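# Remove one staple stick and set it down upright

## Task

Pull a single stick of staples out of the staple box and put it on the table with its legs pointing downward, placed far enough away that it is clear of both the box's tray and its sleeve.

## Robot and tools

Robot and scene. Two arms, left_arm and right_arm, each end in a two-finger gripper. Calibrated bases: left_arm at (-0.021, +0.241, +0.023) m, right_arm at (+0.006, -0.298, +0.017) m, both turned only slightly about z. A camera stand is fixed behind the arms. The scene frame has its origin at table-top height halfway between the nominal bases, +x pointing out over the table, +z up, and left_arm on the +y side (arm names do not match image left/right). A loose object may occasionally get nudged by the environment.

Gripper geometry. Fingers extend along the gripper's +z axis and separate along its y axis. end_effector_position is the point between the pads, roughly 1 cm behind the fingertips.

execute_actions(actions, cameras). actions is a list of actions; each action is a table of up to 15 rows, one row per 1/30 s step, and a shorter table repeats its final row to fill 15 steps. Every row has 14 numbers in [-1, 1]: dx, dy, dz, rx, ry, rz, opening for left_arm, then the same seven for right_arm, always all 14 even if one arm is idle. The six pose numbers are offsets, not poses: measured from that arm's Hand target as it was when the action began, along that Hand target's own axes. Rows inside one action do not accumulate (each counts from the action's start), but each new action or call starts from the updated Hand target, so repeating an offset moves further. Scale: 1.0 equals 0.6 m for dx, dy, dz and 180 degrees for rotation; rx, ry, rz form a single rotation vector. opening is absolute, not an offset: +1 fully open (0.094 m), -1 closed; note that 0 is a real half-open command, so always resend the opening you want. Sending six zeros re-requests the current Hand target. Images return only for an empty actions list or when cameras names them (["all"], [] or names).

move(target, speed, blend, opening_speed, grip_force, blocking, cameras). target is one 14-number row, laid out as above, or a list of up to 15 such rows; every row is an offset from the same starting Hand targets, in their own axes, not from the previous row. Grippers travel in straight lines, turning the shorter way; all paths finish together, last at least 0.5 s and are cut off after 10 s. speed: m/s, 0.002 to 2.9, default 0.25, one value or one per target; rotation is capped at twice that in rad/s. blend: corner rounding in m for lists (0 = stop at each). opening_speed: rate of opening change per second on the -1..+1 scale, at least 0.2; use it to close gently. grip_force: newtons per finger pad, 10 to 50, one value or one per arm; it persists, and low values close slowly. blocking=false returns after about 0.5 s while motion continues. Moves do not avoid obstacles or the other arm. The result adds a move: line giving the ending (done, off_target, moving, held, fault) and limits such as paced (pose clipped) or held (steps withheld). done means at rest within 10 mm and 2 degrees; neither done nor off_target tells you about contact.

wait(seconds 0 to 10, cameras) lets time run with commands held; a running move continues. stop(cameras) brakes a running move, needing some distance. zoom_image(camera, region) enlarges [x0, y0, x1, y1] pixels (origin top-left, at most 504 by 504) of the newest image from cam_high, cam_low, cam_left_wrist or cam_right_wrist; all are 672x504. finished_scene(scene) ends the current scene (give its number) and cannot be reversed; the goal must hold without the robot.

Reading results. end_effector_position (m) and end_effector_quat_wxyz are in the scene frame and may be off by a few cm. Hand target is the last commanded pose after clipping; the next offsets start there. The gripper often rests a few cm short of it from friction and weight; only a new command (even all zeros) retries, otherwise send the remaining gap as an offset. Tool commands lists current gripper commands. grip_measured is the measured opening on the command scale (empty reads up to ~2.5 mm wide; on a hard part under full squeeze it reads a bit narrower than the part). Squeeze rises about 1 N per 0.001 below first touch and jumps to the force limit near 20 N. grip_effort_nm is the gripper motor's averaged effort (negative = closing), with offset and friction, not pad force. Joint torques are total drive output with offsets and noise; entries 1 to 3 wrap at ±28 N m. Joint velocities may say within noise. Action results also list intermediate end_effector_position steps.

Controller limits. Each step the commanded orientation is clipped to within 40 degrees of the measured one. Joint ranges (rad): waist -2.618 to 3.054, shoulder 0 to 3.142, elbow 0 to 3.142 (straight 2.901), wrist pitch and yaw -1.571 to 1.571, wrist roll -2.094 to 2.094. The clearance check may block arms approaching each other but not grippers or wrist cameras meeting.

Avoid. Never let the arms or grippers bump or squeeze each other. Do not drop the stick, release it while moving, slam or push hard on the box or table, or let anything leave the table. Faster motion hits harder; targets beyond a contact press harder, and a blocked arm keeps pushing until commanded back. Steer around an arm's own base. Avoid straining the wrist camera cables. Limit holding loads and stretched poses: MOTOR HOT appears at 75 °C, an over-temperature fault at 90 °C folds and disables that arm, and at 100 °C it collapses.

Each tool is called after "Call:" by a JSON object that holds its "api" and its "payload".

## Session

Call:
{"api": "execute_actions", "payload": {"actions": []}}

Call:
{"api": "zoom_image", "payload": {"camera": "cam_high", "region": [180, 170, 480, 390]}}

Scene clock: 0.00 s.
left_arm: end_effector_position=(+0.3786, +0.2094, +0.1364) grip_measured=+1.000 grip_effort_nm=n/a end_effector_quat_wxyz=(+0.612, +0.034, +0.789, +0.034) | right_arm: end_effector_position=(+0.4038, -0.2923, +0.1319) grip_measured=+1.000 grip_effort_nm=n/a end_effector_quat_wxyz=(+0.606, +0.004, +0.795, -0.011)
Joint positions: left_arm=[-0.142 1.553 0.351 0.948 -0.161 0.057 0.094] | right_arm=[0.057 1.51 0.348 0.894 0.061 0.003 0.094]
Joint velocities: within noise
Joint torques (N m): no reading
Heat: left arm: 30 °C; right arm: 29 °C.
Hand target: left_arm +0.3828, +0.2096, +0.1499; +0.627, +0.032, +0.778, +0.036 | right_arm +0.4066, -0.2913, +0.1400; +0.614, +0.005, +0.789, -0.008
Tool commands: left_gripper/opening=+1.0 right_gripper/opening=+1.0

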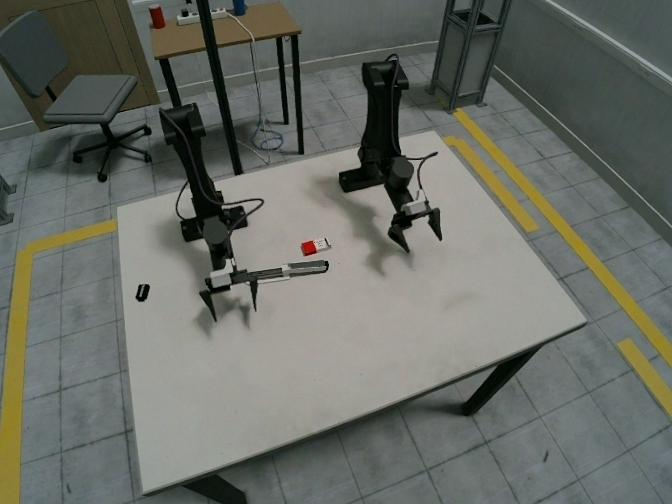

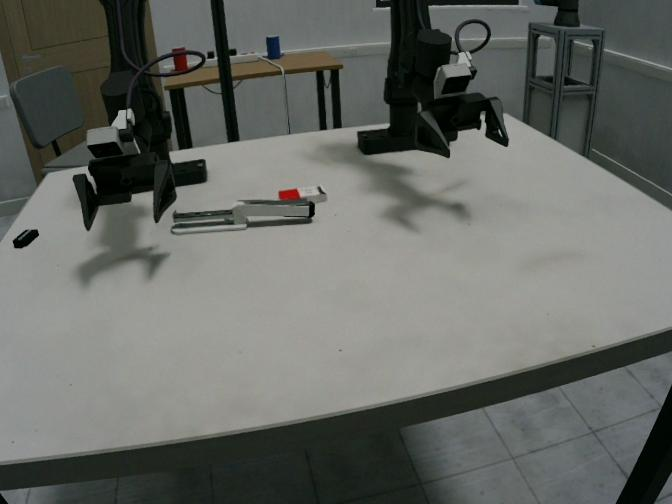

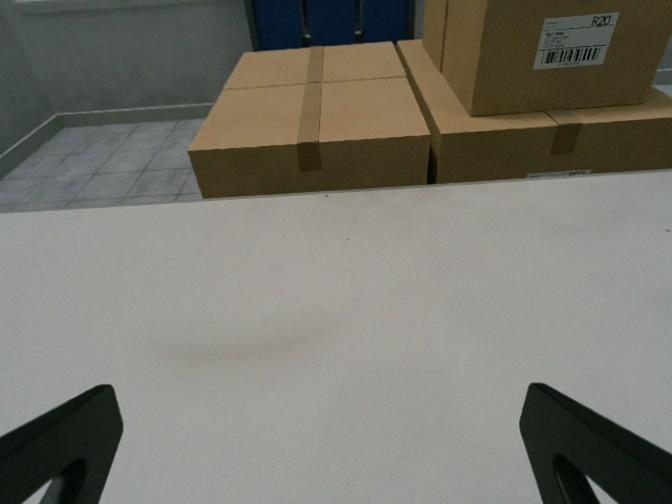

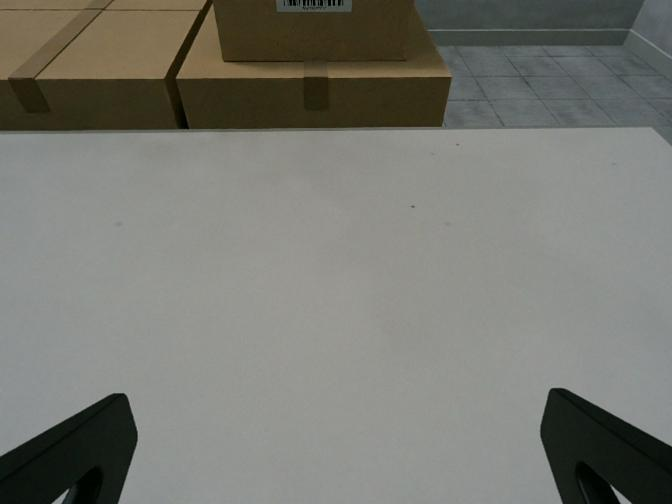

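Scaled by 1.680 from the camera's 672x504 image, which has a finer 960x720 frame.

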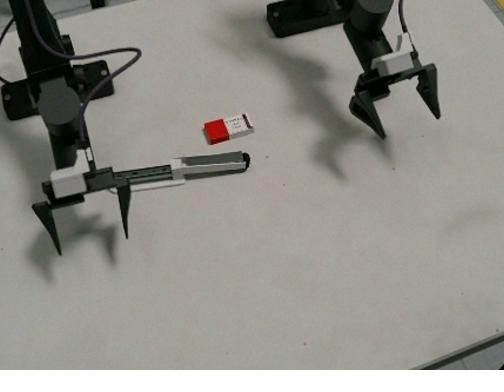

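Call:
{"api": "zoom_image", "payload": {"camera": "cam_high", "region": [280, 220, 350, 280]}}

Call:
{"api": "zoom_image", "payload": {"camera": "cam_low", "region": [265, 170, 345, 230]}}

Scaled by 7.200 from the camera's 672x504 image, which has a finer 960x720 frame.

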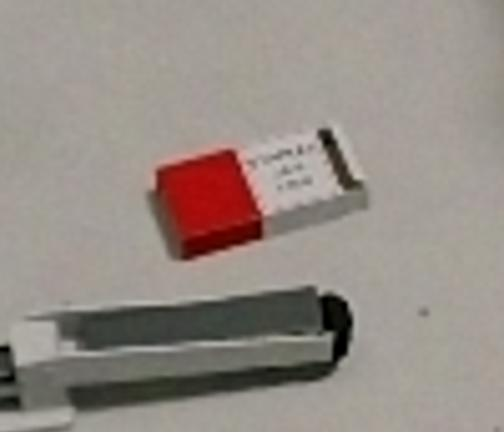

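Scaled by 6.300 from the camera's 672x504 image, which has a finer 960x720 frame.

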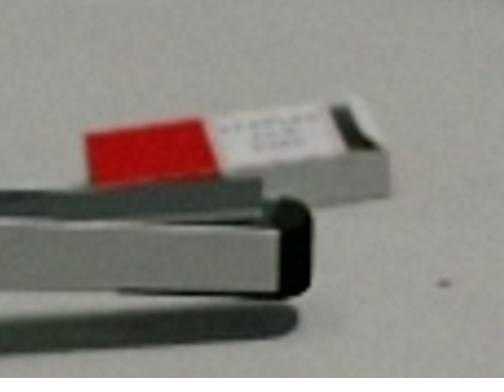

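Call:
{"api": "move", "payload": {"target": [[0.01,-0.15,-0.15,0.012,0.2,-0.01,0,-0.134,0.03,-0.218,-0.23,0.044,-0.105,0.3],[0.022,-0.315,-0.323,0.025,0.431,-0.022,0,0.09,0.2455,-0.3627,-0.4623,0.0884,-0.21,0.3]], "blend": [0.05,0], "cameras": ["all"]}}

Scene clock: 24.33 s.
left_arm: end_effector_position=(+0.1871, +0.0251, +0.1511) grip_measured=+0.002 grip_effort_nm=-0.14 end_effector_quat_wxyz=(-0.004, +0.007, +1.000, +0.006) | right_arm: end_effector_position=(+0.1858, -0.1405, +0.1433) grip_measured=+0.302 grip_effort_nm=-0.11 end_effector_quat_wxyz=(-0.326, +0.624, -0.631, -0.326)
Joint positions: left_arm=[-0.797 1.691 1.442 -1.336 -0.003 -0.794 0.047] | right_arm=[0.068 1.227 0.716 -0.981 -0.956 -1.466 0.061]
Joint torques (N m): left_arm=[-0.72 -5.08 6.82 0.11 0.09 -0.11] | right_arm=[0.46 -1.72 4.75 0.55 -0.5 -0.14]
Heat: left arm: 32 °C; right arm: 30 °C.
Hand target: left_arm +0.1898, +0.0196, +0.1600; +0.001, +0.000, +1.000, -0.001 | right_arm +0.1849, -0.1402, +0.1401; -0.326, +0.627, -0.627, -0.326
Off the commanded pose: left_arm 0.011 m, 1 deg | right_arm 0.003 m, 1 deg.
move: off_target (left_arm)

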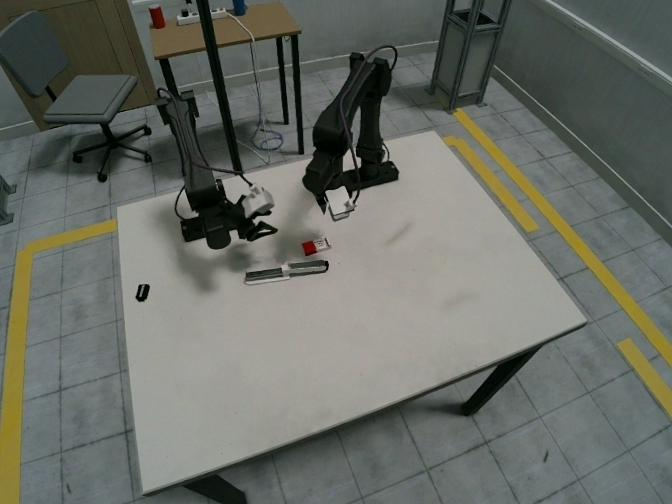

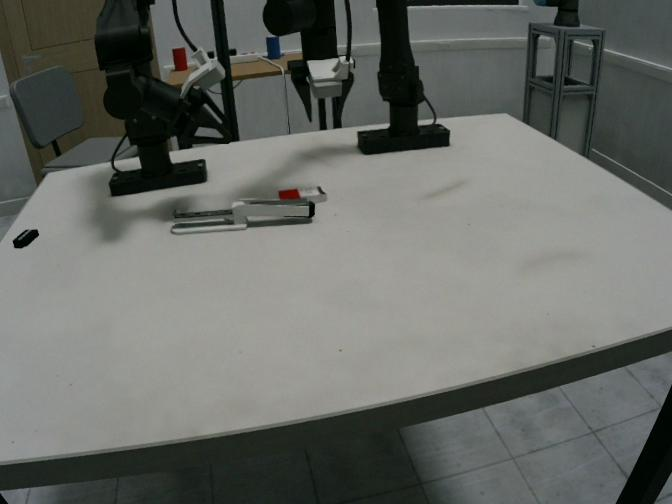

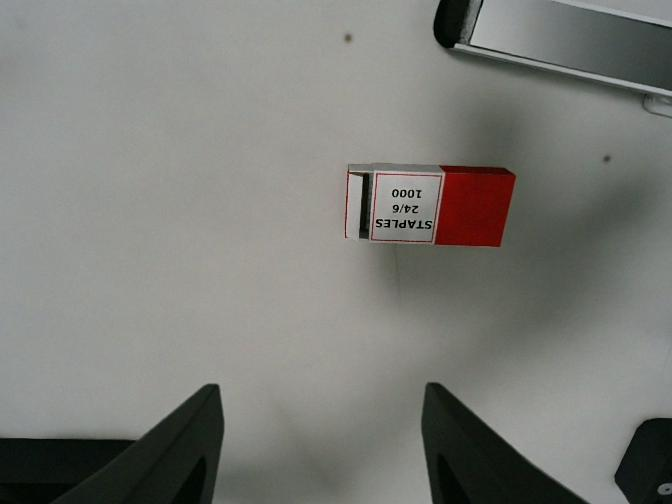

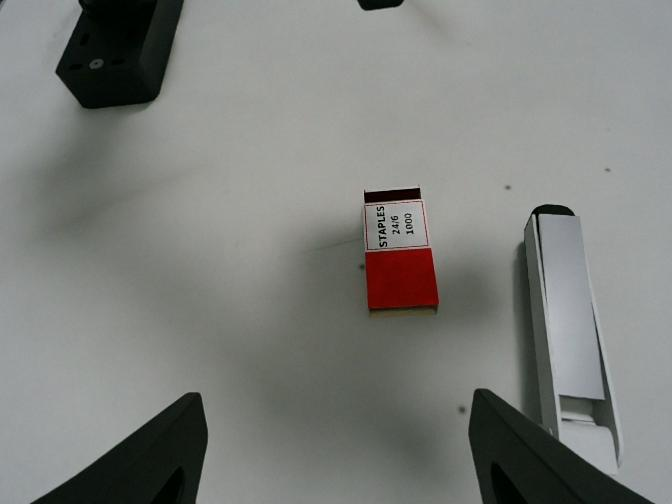

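Call:
{"api": "zoom_image", "payload": {"camera": "cam_left_wrist", "region": [320, 140, 480, 260]}}

Call:
{"api": "zoom_image", "payload": {"camera": "cam_right_wrist", "region": [340, 170, 460, 330]}}

Call:
{"api": "zoom_image", "payload": {"camera": "cam_low", "region": [265, 170, 345, 230]}}

Scaled by 3.150 from the camera's 672x504 image, which has a finer 960x720 frame.

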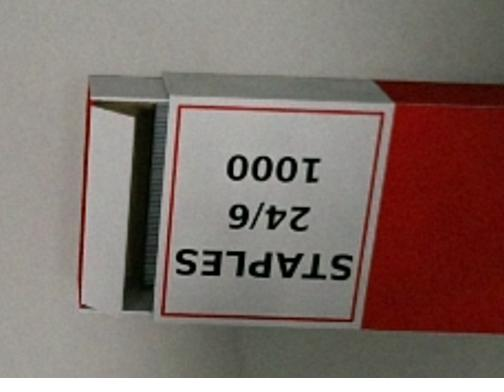

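Scaled by 3.150 from the camera's 672x504 image, which has a finer 960x720 frame.

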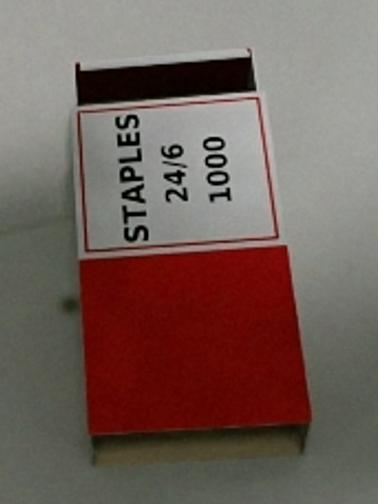

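Scaled by 6.300 from the camera's 672x504 image, which has a finer 960x720 frame.

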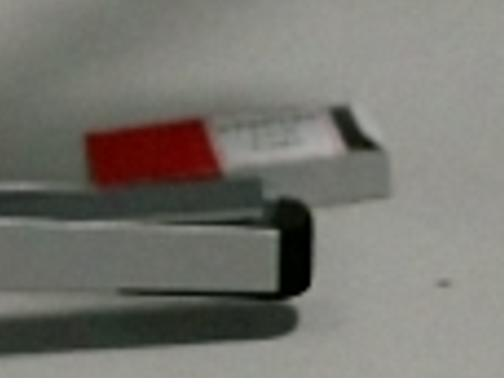

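Call:
{"api": "move", "payload": {"target": [-0.053,0.025,0.03,0,0,-0.483,0,0.051,-0.058,0.107,0,0,0,0.3], "cameras": ["all"]}}

Scene clock: 58.03 s.
left_arm: end_effector_position=(+0.2129, +0.0422, +0.1373) grip_measured=+0.002 grip_effort_nm=-0.14 end_effector_quat_wxyz=(-0.033, -0.640, +0.768, +0.012) | right_arm: end_effector_position=(+0.2232, -0.1079, +0.0824) grip_measured=+0.302 grip_effort_nm=-0.11 end_effector_quat_wxyz=(-0.331, +0.627, -0.628, -0.321)
Joint positions: left_arm=[-0.661 1.741 1.442 -1.309 0.06 -2.06 0.047] | right_arm=[0.209 1.469 0.616 -0.433 -0.928 -1.233 0.061]
Joint torques (N m): left_arm=[0.65 -5.35 5.97 0.47 0.11 -0.16] | right_arm=[0.54 -3.12 4.18 0.93 -0.47 0.06]
Heat: left arm: 34 °C; right arm: 30 °C.
Hand target: left_arm +0.2216, +0.0346, +0.1421; +0.000, -0.688, +0.726, -0.001 | right_arm +0.2197, -0.1052, +0.0782; -0.326, +0.627, -0.627, -0.326
Off the commanded pose: left_arm 0.013 m, 8 deg | right_arm 0.006 m, 1 deg.
joint sent to its limit (left arm) — joint 6 (wrist roll), lower limit. The joint targets are off in position and orientation.
move: off_target (left_arm)

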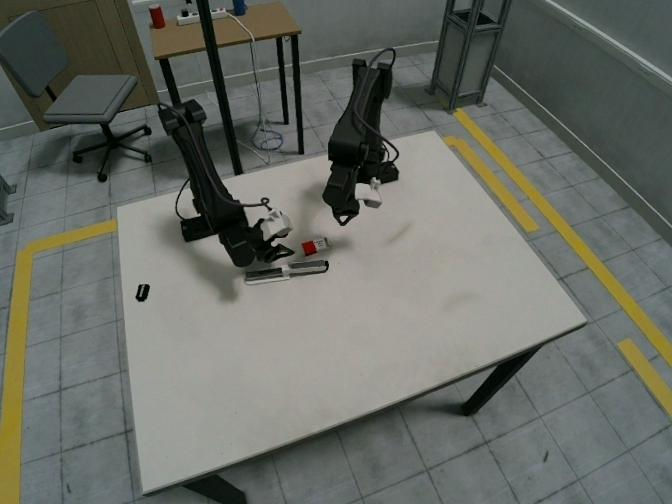

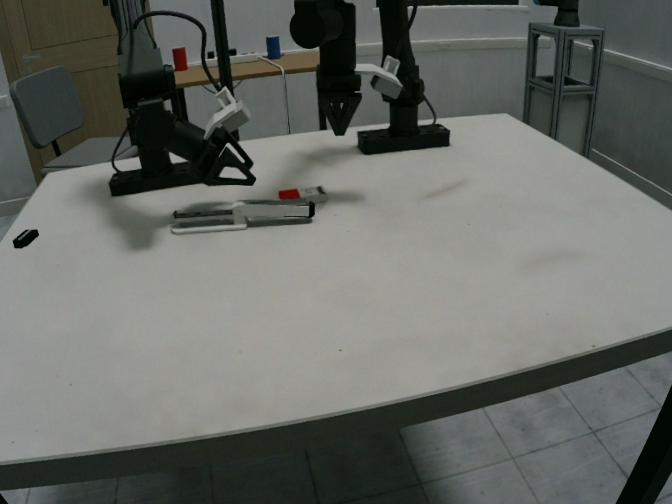

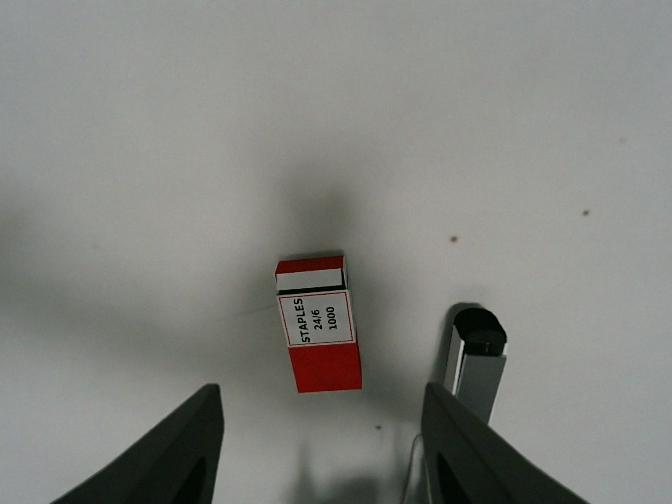

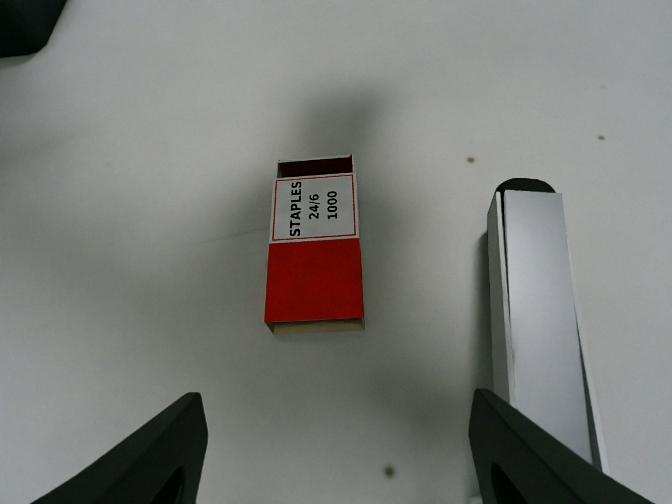

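Call:
{"api": "move", "payload": {"target": [0.011,-0.005,0.037,0,0,0.5,-0.4,-0.0045,0.015,0.117,0,0,0,0.3], "speed": 0.15, "cameras": ["all"]}}

Scene clock: 77.13 s.
left_arm: end_effector_position=(+0.2209, +0.0316, +0.1229) grip_measured=-0.398 grip_effort_nm=-0.14 end_effector_quat_wxyz=(-0.013, +0.016, +1.000, -0.004) | right_arm: end_effector_position=(+0.2168, -0.0456, +0.0508) grip_measured=+0.302 grip_effort_nm=-0.10 end_effector_quat_wxyz=(-0.344, +0.634, -0.614, -0.322)
Joint positions: left_arm=[-0.693 1.774 1.426 -1.238 0.022 -0.672 0.028] | right_arm=[0.471 1.599 0.504 0.119 -0.833 -0.879 0.061]
Joint torques (N m): left_arm=[-0.9 -5.72 3.32 0.62 -0.09 0.12] | right_arm=[0.54 -3.02 3.37 1.29 -0.2 0.16]
Heat: left arm: 34 °C; right arm: 29 °C.
Hand target: left_arm +0.2243, +0.0278, +0.1199; +0.001, +0.027, +1.000, -0.001 | right_arm +0.2107, -0.0461, +0.0401; -0.326, +0.627, -0.627, -0.326
Off the commanded pose: left_arm 0.006 m, 2 deg | right_arm 0.012 m, 3 deg.
move: off_target (right_arm)

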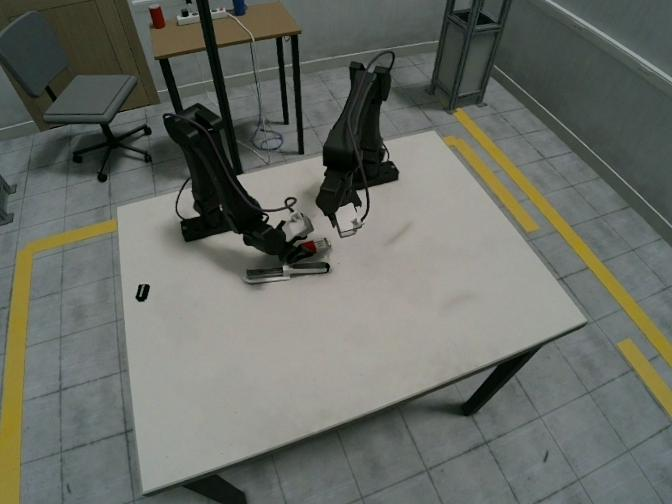

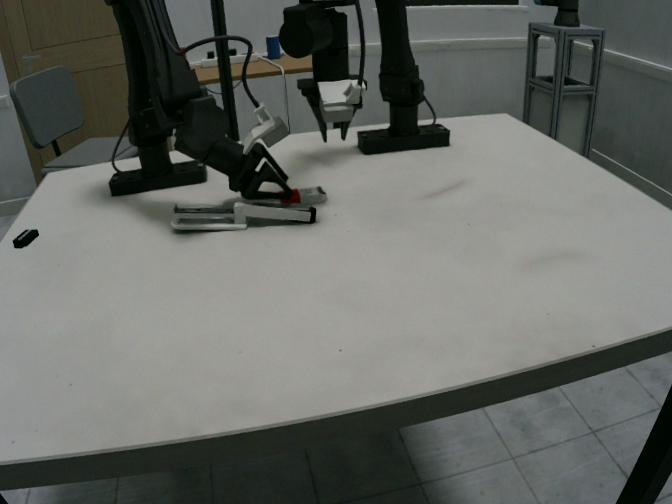

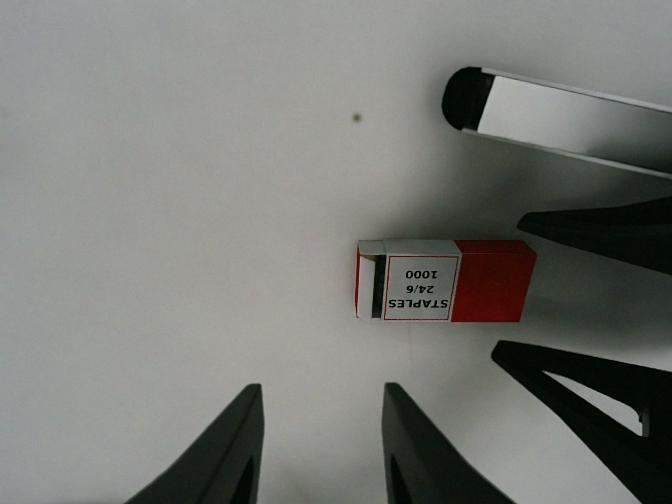

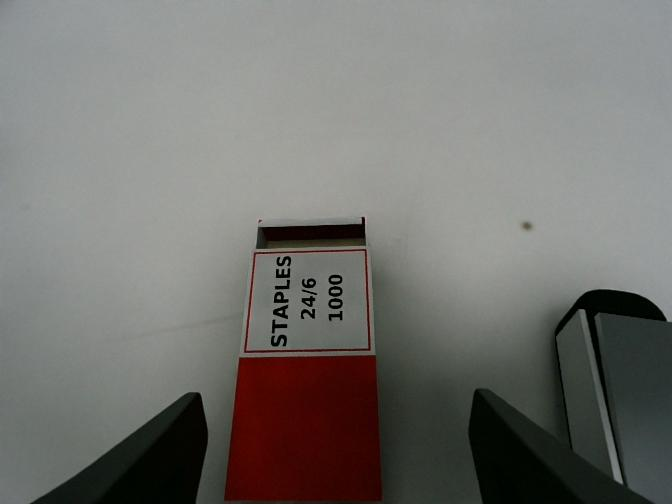

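Call:
{"api": "move", "payload": {"target": [0,0,0,0,0,0,-0.4,0.0055,0.0133,0.024,0,0,0,0.3], "speed": 0.08, "cameras": ["cam_left_wrist","cam_right_wrist"]}}

Scene clock: 82.60 s.
left_arm: end_effector_position=(+0.2209, +0.0316, +0.1229) grip_measured=-0.398 grip_effort_nm=-0.14 end_effector_quat_wxyz=(-0.013, +0.016, +1.000, -0.004) | right_arm: end_effector_position=(+0.2155, -0.0325, +0.0479) grip_measured=+0.302 grip_effort_nm=-0.10 end_effector_quat_wxyz=(-0.364, +0.639, -0.600, -0.314)
Joint positions: left_arm=[-0.693 1.774 1.426 -1.238 0.022 -0.672 0.028] | right_arm=[0.524 1.627 0.471 0.271 -0.803 -0.827 0.061]
Joint torques (N m): left_arm=[-0.88 -5.79 3.3 0.61 -0.13 0.08] | right_arm=[0.7 -2.54 2.76 1.1 -0.16 0.29]
Heat: left arm: 33 °C; right arm: 29 °C.
Hand target: left_arm +0.2243, +0.0278, +0.1199; +0.001, +0.027, +1.000, -0.001 | right_arm +0.2027, -0.0362, +0.0291; -0.326, +0.627, -0.627, -0.326
Off the commanded pose: left_arm 0.006 m, 2 deg | right_arm 0.023 m, 6 deg.
move: off_target (right_arm)
Images, in order (width x height): cam_left_wrist 672x504, cam_right_wrist 672x504.

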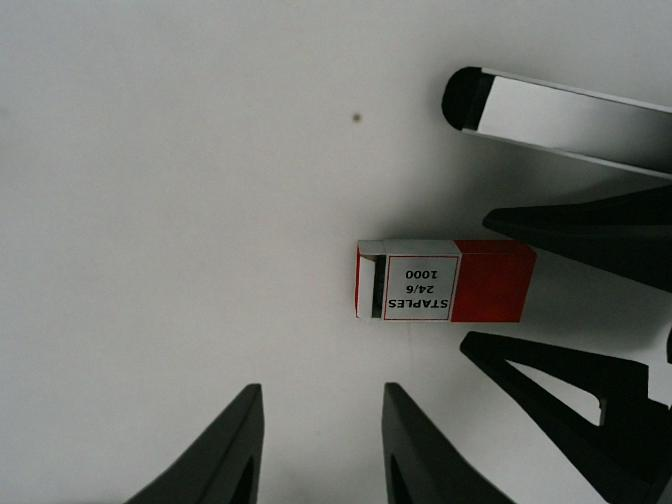

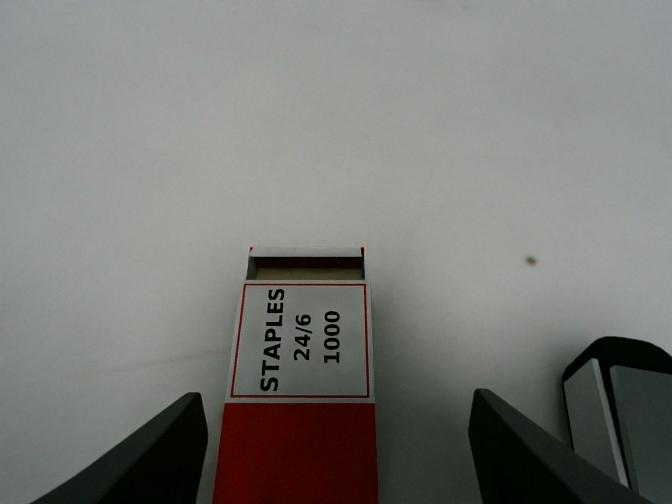

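Call:
{"api": "execute_actions", "payload": {"actions": [], "cameras": ["cam_low","cam_high"]}}

Call:
{"api": "zoom_image", "payload": {"camera": "cam_low", "region": [220, 130, 350, 240]}}

Call:
{"api": "zoom_image", "payload": {"camera": "cam_high", "region": [250, 190, 370, 290]}}

Scene clock: 86.50 s.
left_arm: end_effector_position=(+0.2209, +0.0316, +0.1229) grip_measured=-0.398 grip_effort_nm=-0.14 end_effector_quat_wxyz=(-0.013, +0.016, +1.000, -0.004) | right_arm: end_effector_position=(+0.2155, -0.0325, +0.0479) grip_measured=+0.302 grip_effort_nm=-0.10 end_effector_quat_wxyz=(-0.364, +0.639, -0.600, -0.314)
Joint positions: left_arm=[-0.693 1.774 1.426 -1.238 0.022 -0.672 0.028] | right_arm=[0.524 1.627 0.471 0.271 -0.803 -0.827 0.061]
Joint velocities: within noise
Joint torques (N m): left_arm=[-0.92 -5.72 3.21 0.58 -0.14 0.1] | right_arm=[0.69 -2.54 2.74 1.1 -0.16 0.28]
Heat: left arm: 33 °C; right arm: 29 °C.
Hand target: left_arm +0.2243, +0.0278, +0.1199; +0.001, +0.027, +1.000, -0.001 | right_arm +0.2027, -0.0362, +0.0291; -0.326, +0.627, -0.627, -0.326
Tool commands: left_gripper/opening=-0.4 right_gripper/opening=+0.3
Off the commanded pose: left_arm 0.006 m, 2 deg | right_arm 0.023 m, 6 deg.
Images, in order (width x height): cam_high 672x504, cam_low 672x504.

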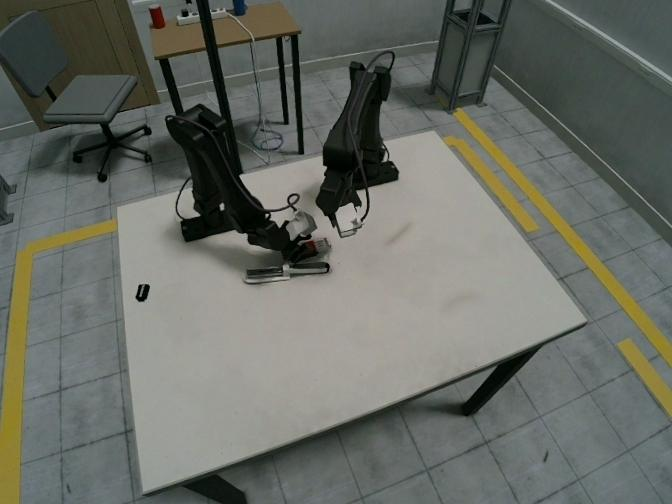

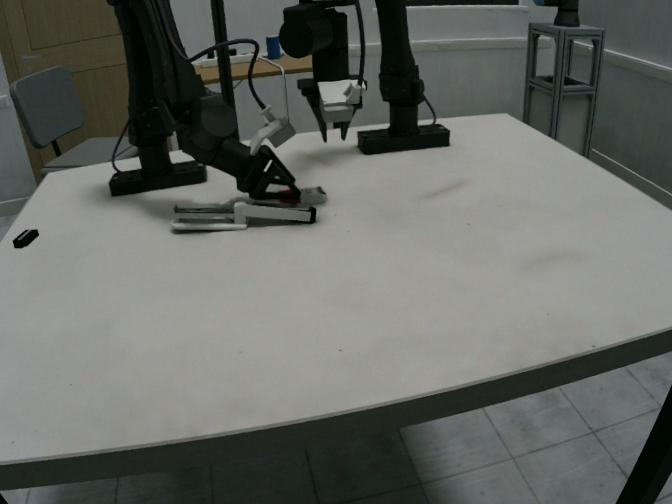

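Scaled by 3.877 from the camera's 672x504 image, which has a finer 960x720 frame.

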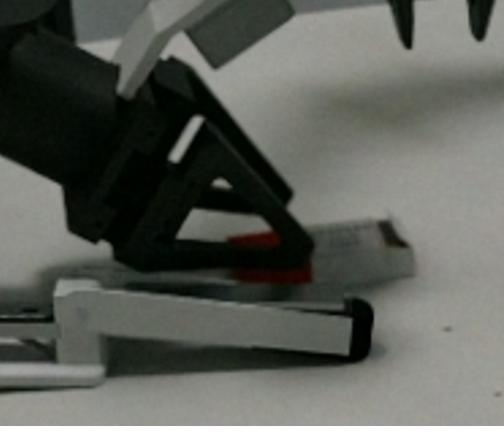

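Scaled by 4.200 from the camera's 672x504 image, which has a finer 960x720 frame.

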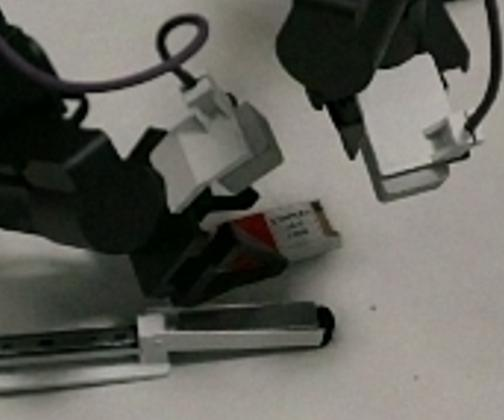

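Call:
{"api": "move", "payload": {"target": [0,0,0,0,0,0,-0.4,-0.035,0.0,-0.075,0,0.039,0,0.3], "speed": 0.06, "cameras": ["all"]}}

Call:
{"api": "zoom_image", "payload": {"camera": "cam_low", "region": [160, 130, 350, 250]}}

Scene clock: 100.13 s.
left_arm: end_effector_position=(+0.2209, +0.0316, +0.1229) grip_measured=-0.398 grip_effort_nm=-0.14 end_effector_quat_wxyz=(-0.013, +0.016, +1.000, -0.004) | right_arm: end_effector_position=(+0.1950, -0.0614, +0.0591) grip_measured=+0.302 grip_effort_nm=-0.10 end_effector_quat_wxyz=(-0.275, +0.642, -0.652, -0.294)
Joint positions: left_arm=[-0.693 1.774 1.426 -1.238 0.022 -0.672 0.028] | right_arm=[0.508 1.449 0.553 -0.22 -0.718 -0.891 0.061]
Joint torques (N m): left_arm=[-0.79 -5.75 3.36 0.61 -0.12 0.09] | right_arm=[-0.54 -6.15 7.99 0.66 -0.33 -0.18]
Heat: left arm: 32 °C; right arm: 29 °C.
Hand target: left_arm +0.2243, +0.0278, +0.1199; +0.001, +0.027, +1.000, -0.001 | right_arm +0.2027, -0.0610, +0.0722; -0.287, +0.646, -0.646, -0.287
Off the commanded pose: left_arm 0.006 m, 2 deg | right_arm 0.015 m, 2 deg.
move: off_target (right_arm)

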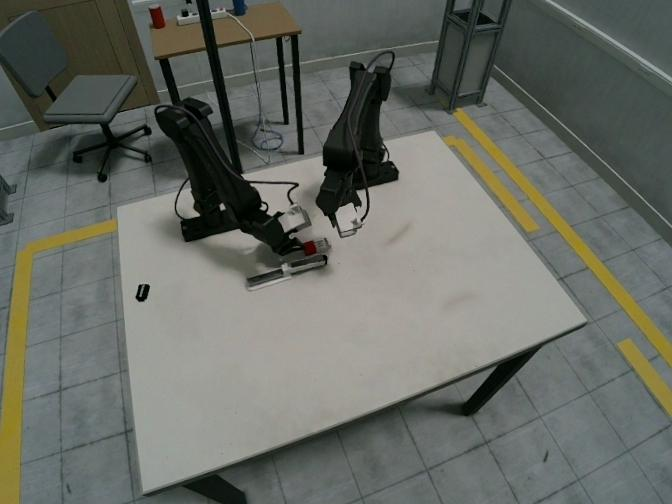

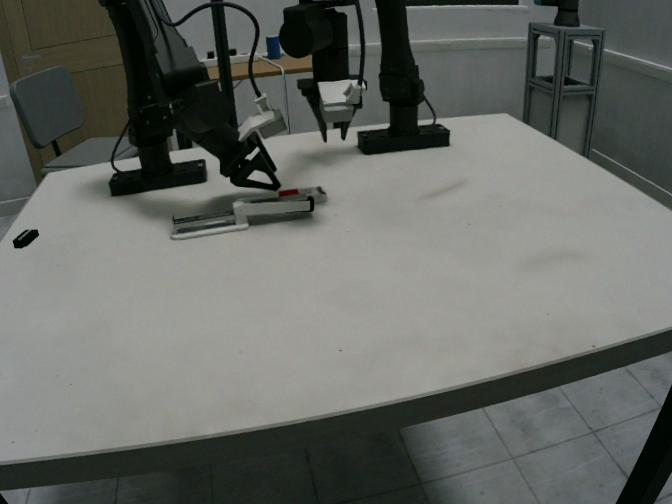

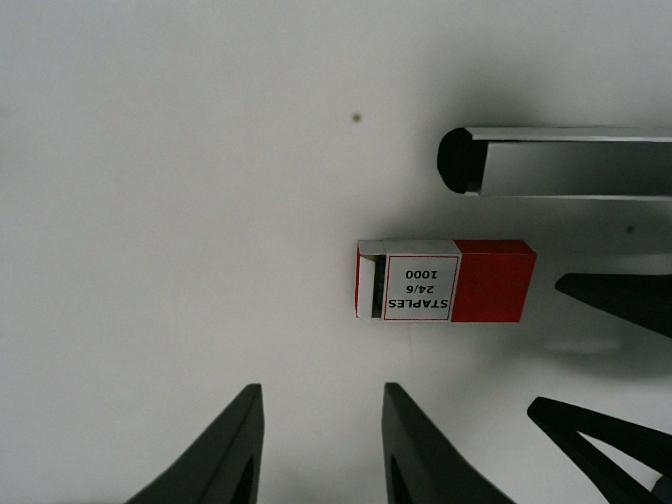

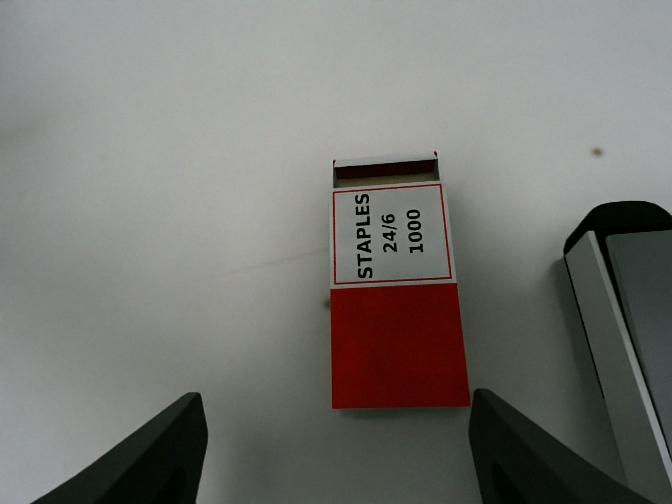

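Scaled by 2.653 from the camera's 672x504 image, which has a finer 960x720 frame.

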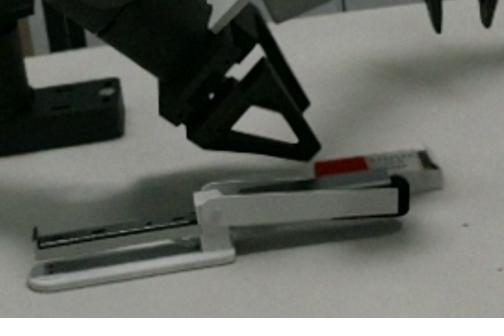

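Call:
{"api": "move", "payload": {"target": [[0,0,0,0,0,0,-0.4,-0.011,0.042,-0.212,0,-0.039,0,0.3],[0.02,-0.108,0.033,0,0,-0.461,0.1,-0.011,0.042,-0.212,0,-0.039,0,0.3]], "speed": 0.12, "cameras": ["all"]}}

Scene clock: 126.27 s.
left_arm: end_effector_position=(+0.1972, -0.0262, +0.0938) grip_measured=+0.098 grip_effort_nm=0.10 end_effector_quat_wxyz=(-0.041, -0.570, +0.821, +0.018) | right_arm: end_effector_position=(+0.1733, -0.1554, +0.1463) grip_measured=+0.302 grip_effort_nm=-0.10 end_effector_quat_wxyz=(-0.304, +0.633, -0.640, -0.313)
Joint positions: left_arm=[-0.837 1.914 1.486 -1.189 0.077 -2.06 0.052] | right_arm=[0.019 1.194 0.742 -1.128 -0.902 -1.563 0.061]
Joint torques (N m): left_arm=[0.76 -6.45 6.64 0.44 0.11 -0.11] | right_arm=[-0.5 -1.25 8.39 0.05 -1.1 -0.19]
Heat: left arm: 33 °C; right arm: 32 °C.
Hand target: left_arm +0.2089, -0.0363, +0.1001; +0.000, -0.642, +0.767, -0.001 | right_arm +0.1775, -0.1511, +0.1622; -0.326, +0.627, -0.627, -0.326
Off the commanded pose: left_arm 0.017 m, 12 deg | right_arm 0.017 m, 3 deg.
joint sent to its limit (left arm) — joint 6 (wrist roll), lower limit. The joint targets are off in position and orientation.
move: off_target (left_arm, right_arm); target 2's new opening was sent with left_arm's hand 0.017 m and 12 deg from that target

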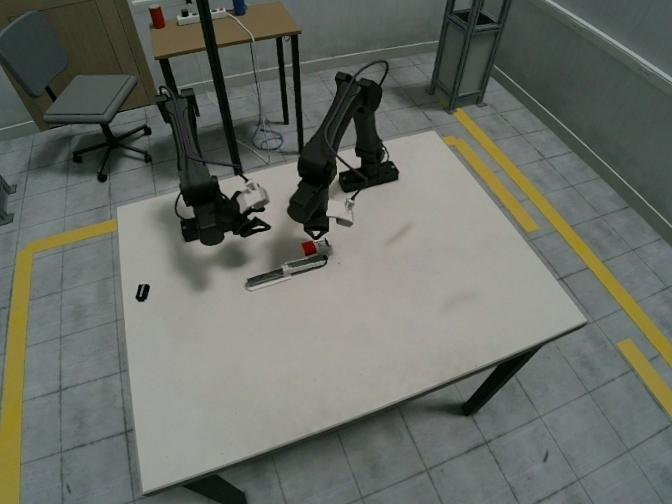

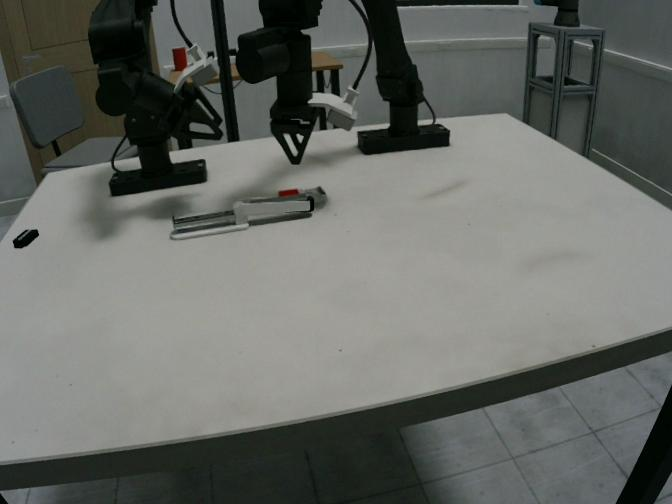

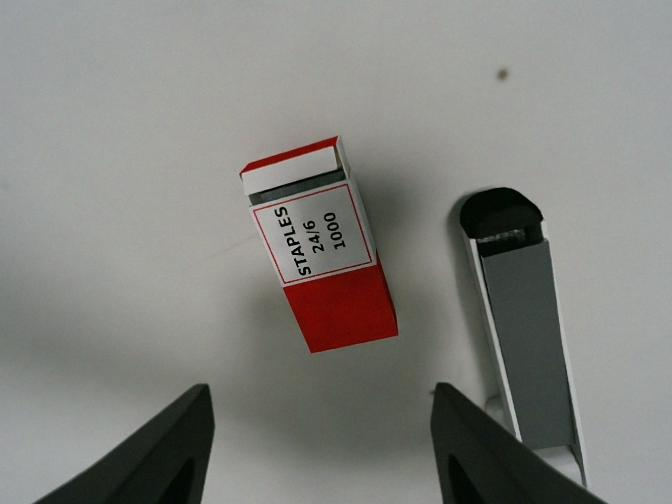

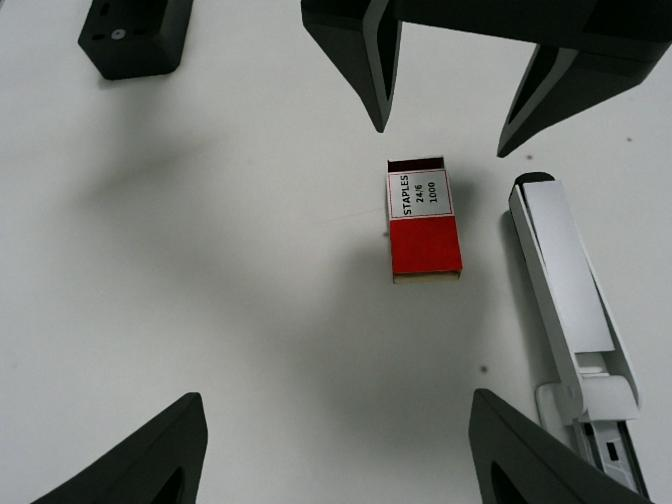

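Call:
{"api": "move", "payload": {"target": [[-0.1175,0.006,-0.02,0,0,0.461,0.1,0,0,0,0,0,0,0.1],[-0.1175,0.006,-0.02,0,0,0.461,-0.4,0.0605,-0.06,0.187,0,0.039,0,0.1]], "speed": 0.12, "cameras": ["all"]}}

Scene clock: 146.87 s.
left_arm: end_effector_position=(+0.2094, +0.0304, +0.1008) grip_measured=-0.398 grip_effort_nm=-0.14 end_effector_quat_wxyz=(-0.026, +0.030, +0.999, +0.009) | right_arm: end_effector_position=(+0.2146, -0.0803, +0.0725) grip_measured=+0.102 grip_effort_nm=-0.11 end_effector_quat_wxyz=(-0.289, +0.648, -0.644, -0.285)
Joint positions: left_arm=[-0.721 1.793 1.359 -1.189 0.02 -0.672 0.028] | right_arm=[0.396 1.449 0.623 -0.353 -0.76 -1.04 0.052]
Joint torques (N m): left_arm=[0.92 -9.72 3.33 0.41 -0.13 0.09] | right_arm=[0.49 -3.28 4.34 1.16 -0.37 0.07]
Heat: left arm: 32 °C; right arm: 33 °C.
Hand target: left_arm +0.2177, +0.0337, +0.1121; +0.001, +0.027, +1.000, -0.001 | right_arm +0.2135, -0.0800, +0.0681; -0.287, +0.646, -0.646, -0.287
Off the commanded pose: left_arm 0.014 m, 3 deg | right_arm 0.004 m, 0 deg.
move: off_target (left_arm); target 2's new opening was sent with left_arm's hand 0.014 m and 3 deg from that target

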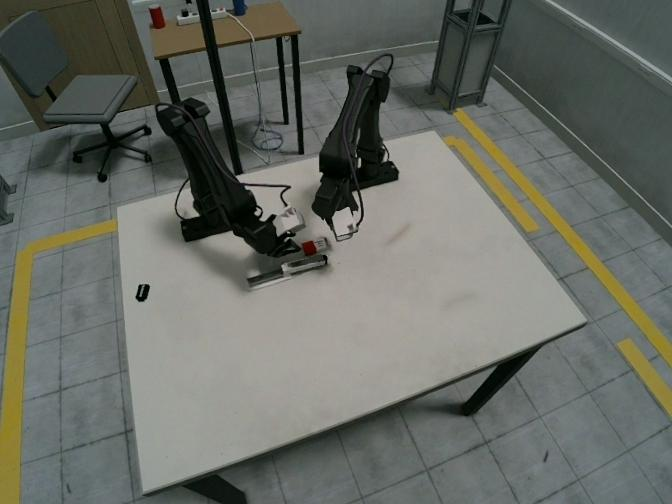

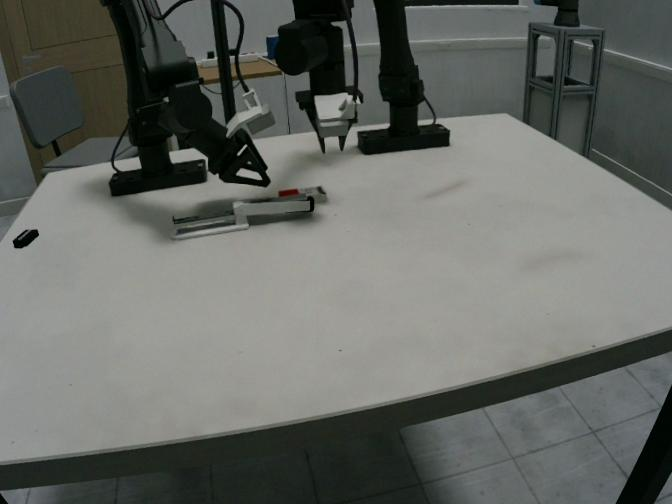

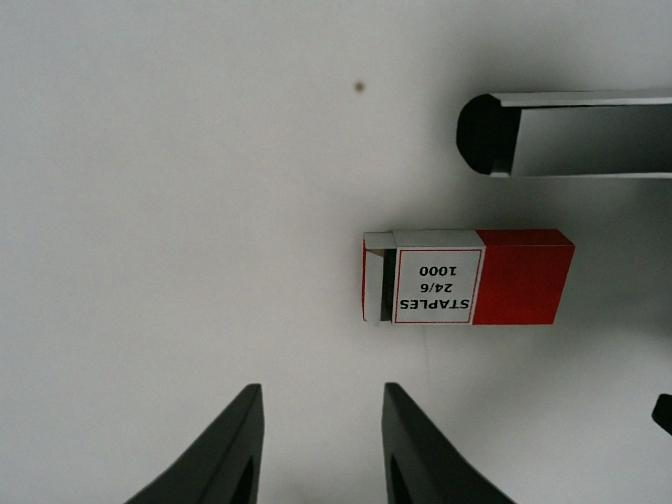

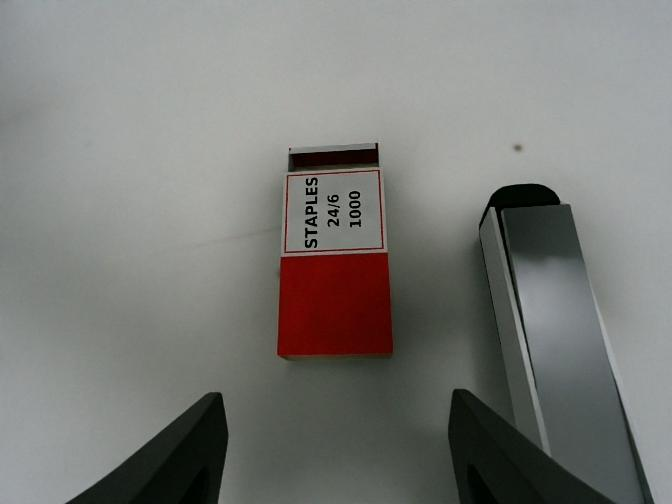

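Call:
{"api": "move", "payload": {"target": [0,0,0,0,0,0,-0.4,0,0.003,0.067,0,0,0,0.1], "speed": 0.06, "cameras": ["all"]}}

Call:
{"api": "zoom_image", "payload": {"camera": "cam_low", "region": [220, 130, 350, 240]}}

Scene clock: 150.53 s.
left_arm: end_effector_position=(+0.2094, +0.0304, +0.1008) grip_measured=-0.398 grip_effort_nm=-0.14 end_effector_quat_wxyz=(-0.026, +0.030, +0.999, +0.009) | right_arm: end_effector_position=(+0.2124, -0.0506, +0.0451) grip_measured=+0.102 grip_effort_nm=-0.11 end_effector_quat_wxyz=(-0.287, +0.648, -0.645, -0.286)
Joint positions: left_arm=[-0.721 1.793 1.359 -1.189 0.02 -0.672 0.028] | right_arm=[0.517 1.564 0.577 -0.097 -0.708 -0.893 0.052]
Joint torques (N m): left_arm=[0.87 -9.81 3.28 0.39 -0.13 0.09] | right_arm=[0.43 -3.79 4 1.34 -0.32 0.08]
Heat: left arm: 32 °C; right arm: 32 °C.
Hand target: left_arm +0.2177, +0.0337, +0.1121; +0.001, +0.027, +1.000, -0.001 | right_arm +0.2117, -0.0502, +0.0412; -0.287, +0.646, -0.646, -0.287
Off the commanded pose: left_arm 0.014 m, 3 deg | right_arm 0.004 m, 0 deg.
move: off_target (left_arm)

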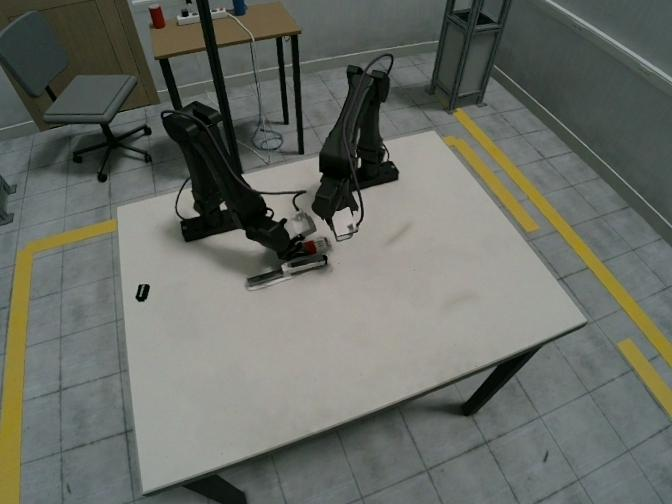

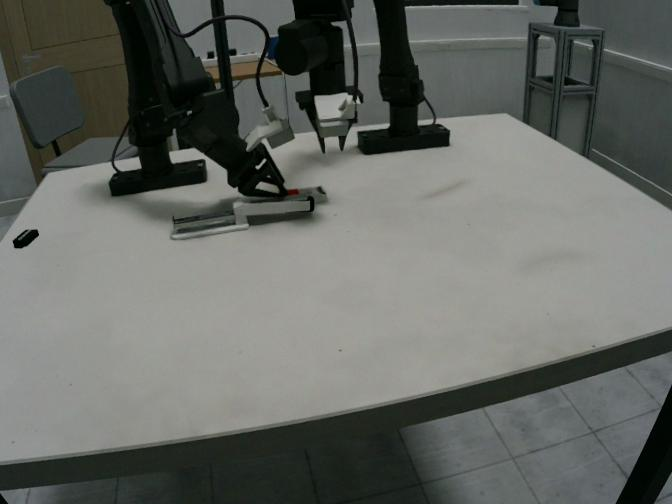

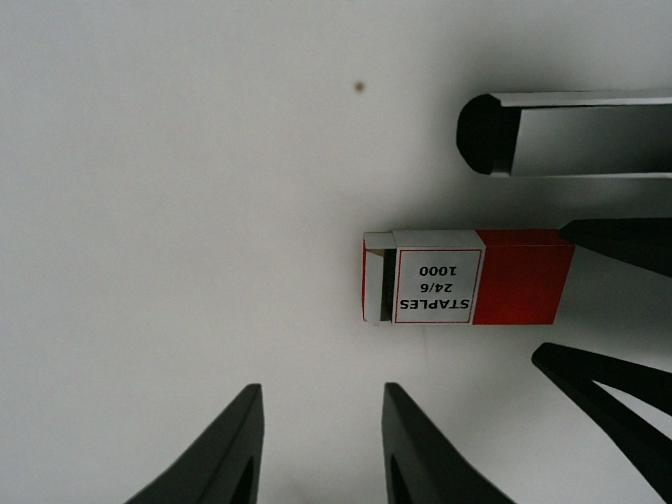

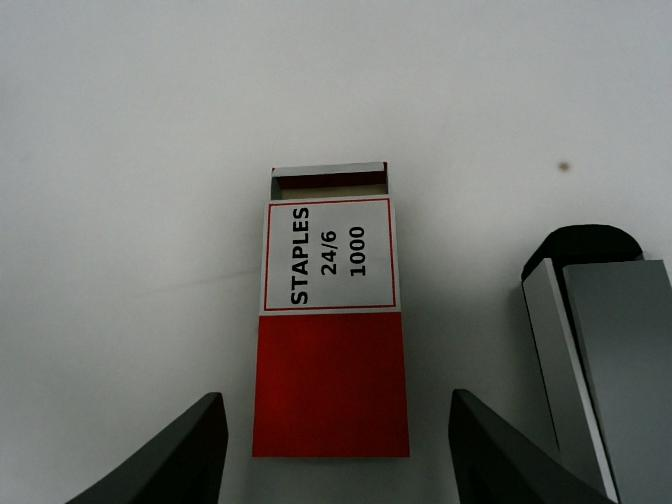

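Scaled by 3.877 from the camera's 672x504 image, which has a finer 960x720 frame.

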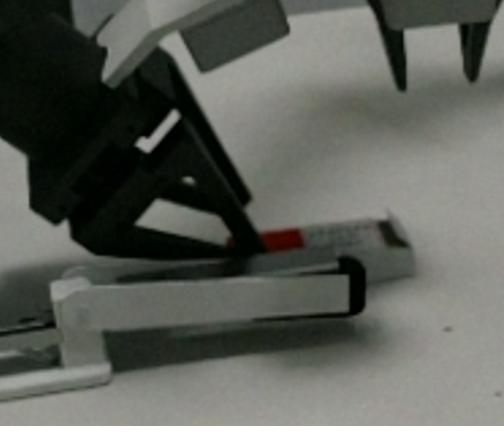

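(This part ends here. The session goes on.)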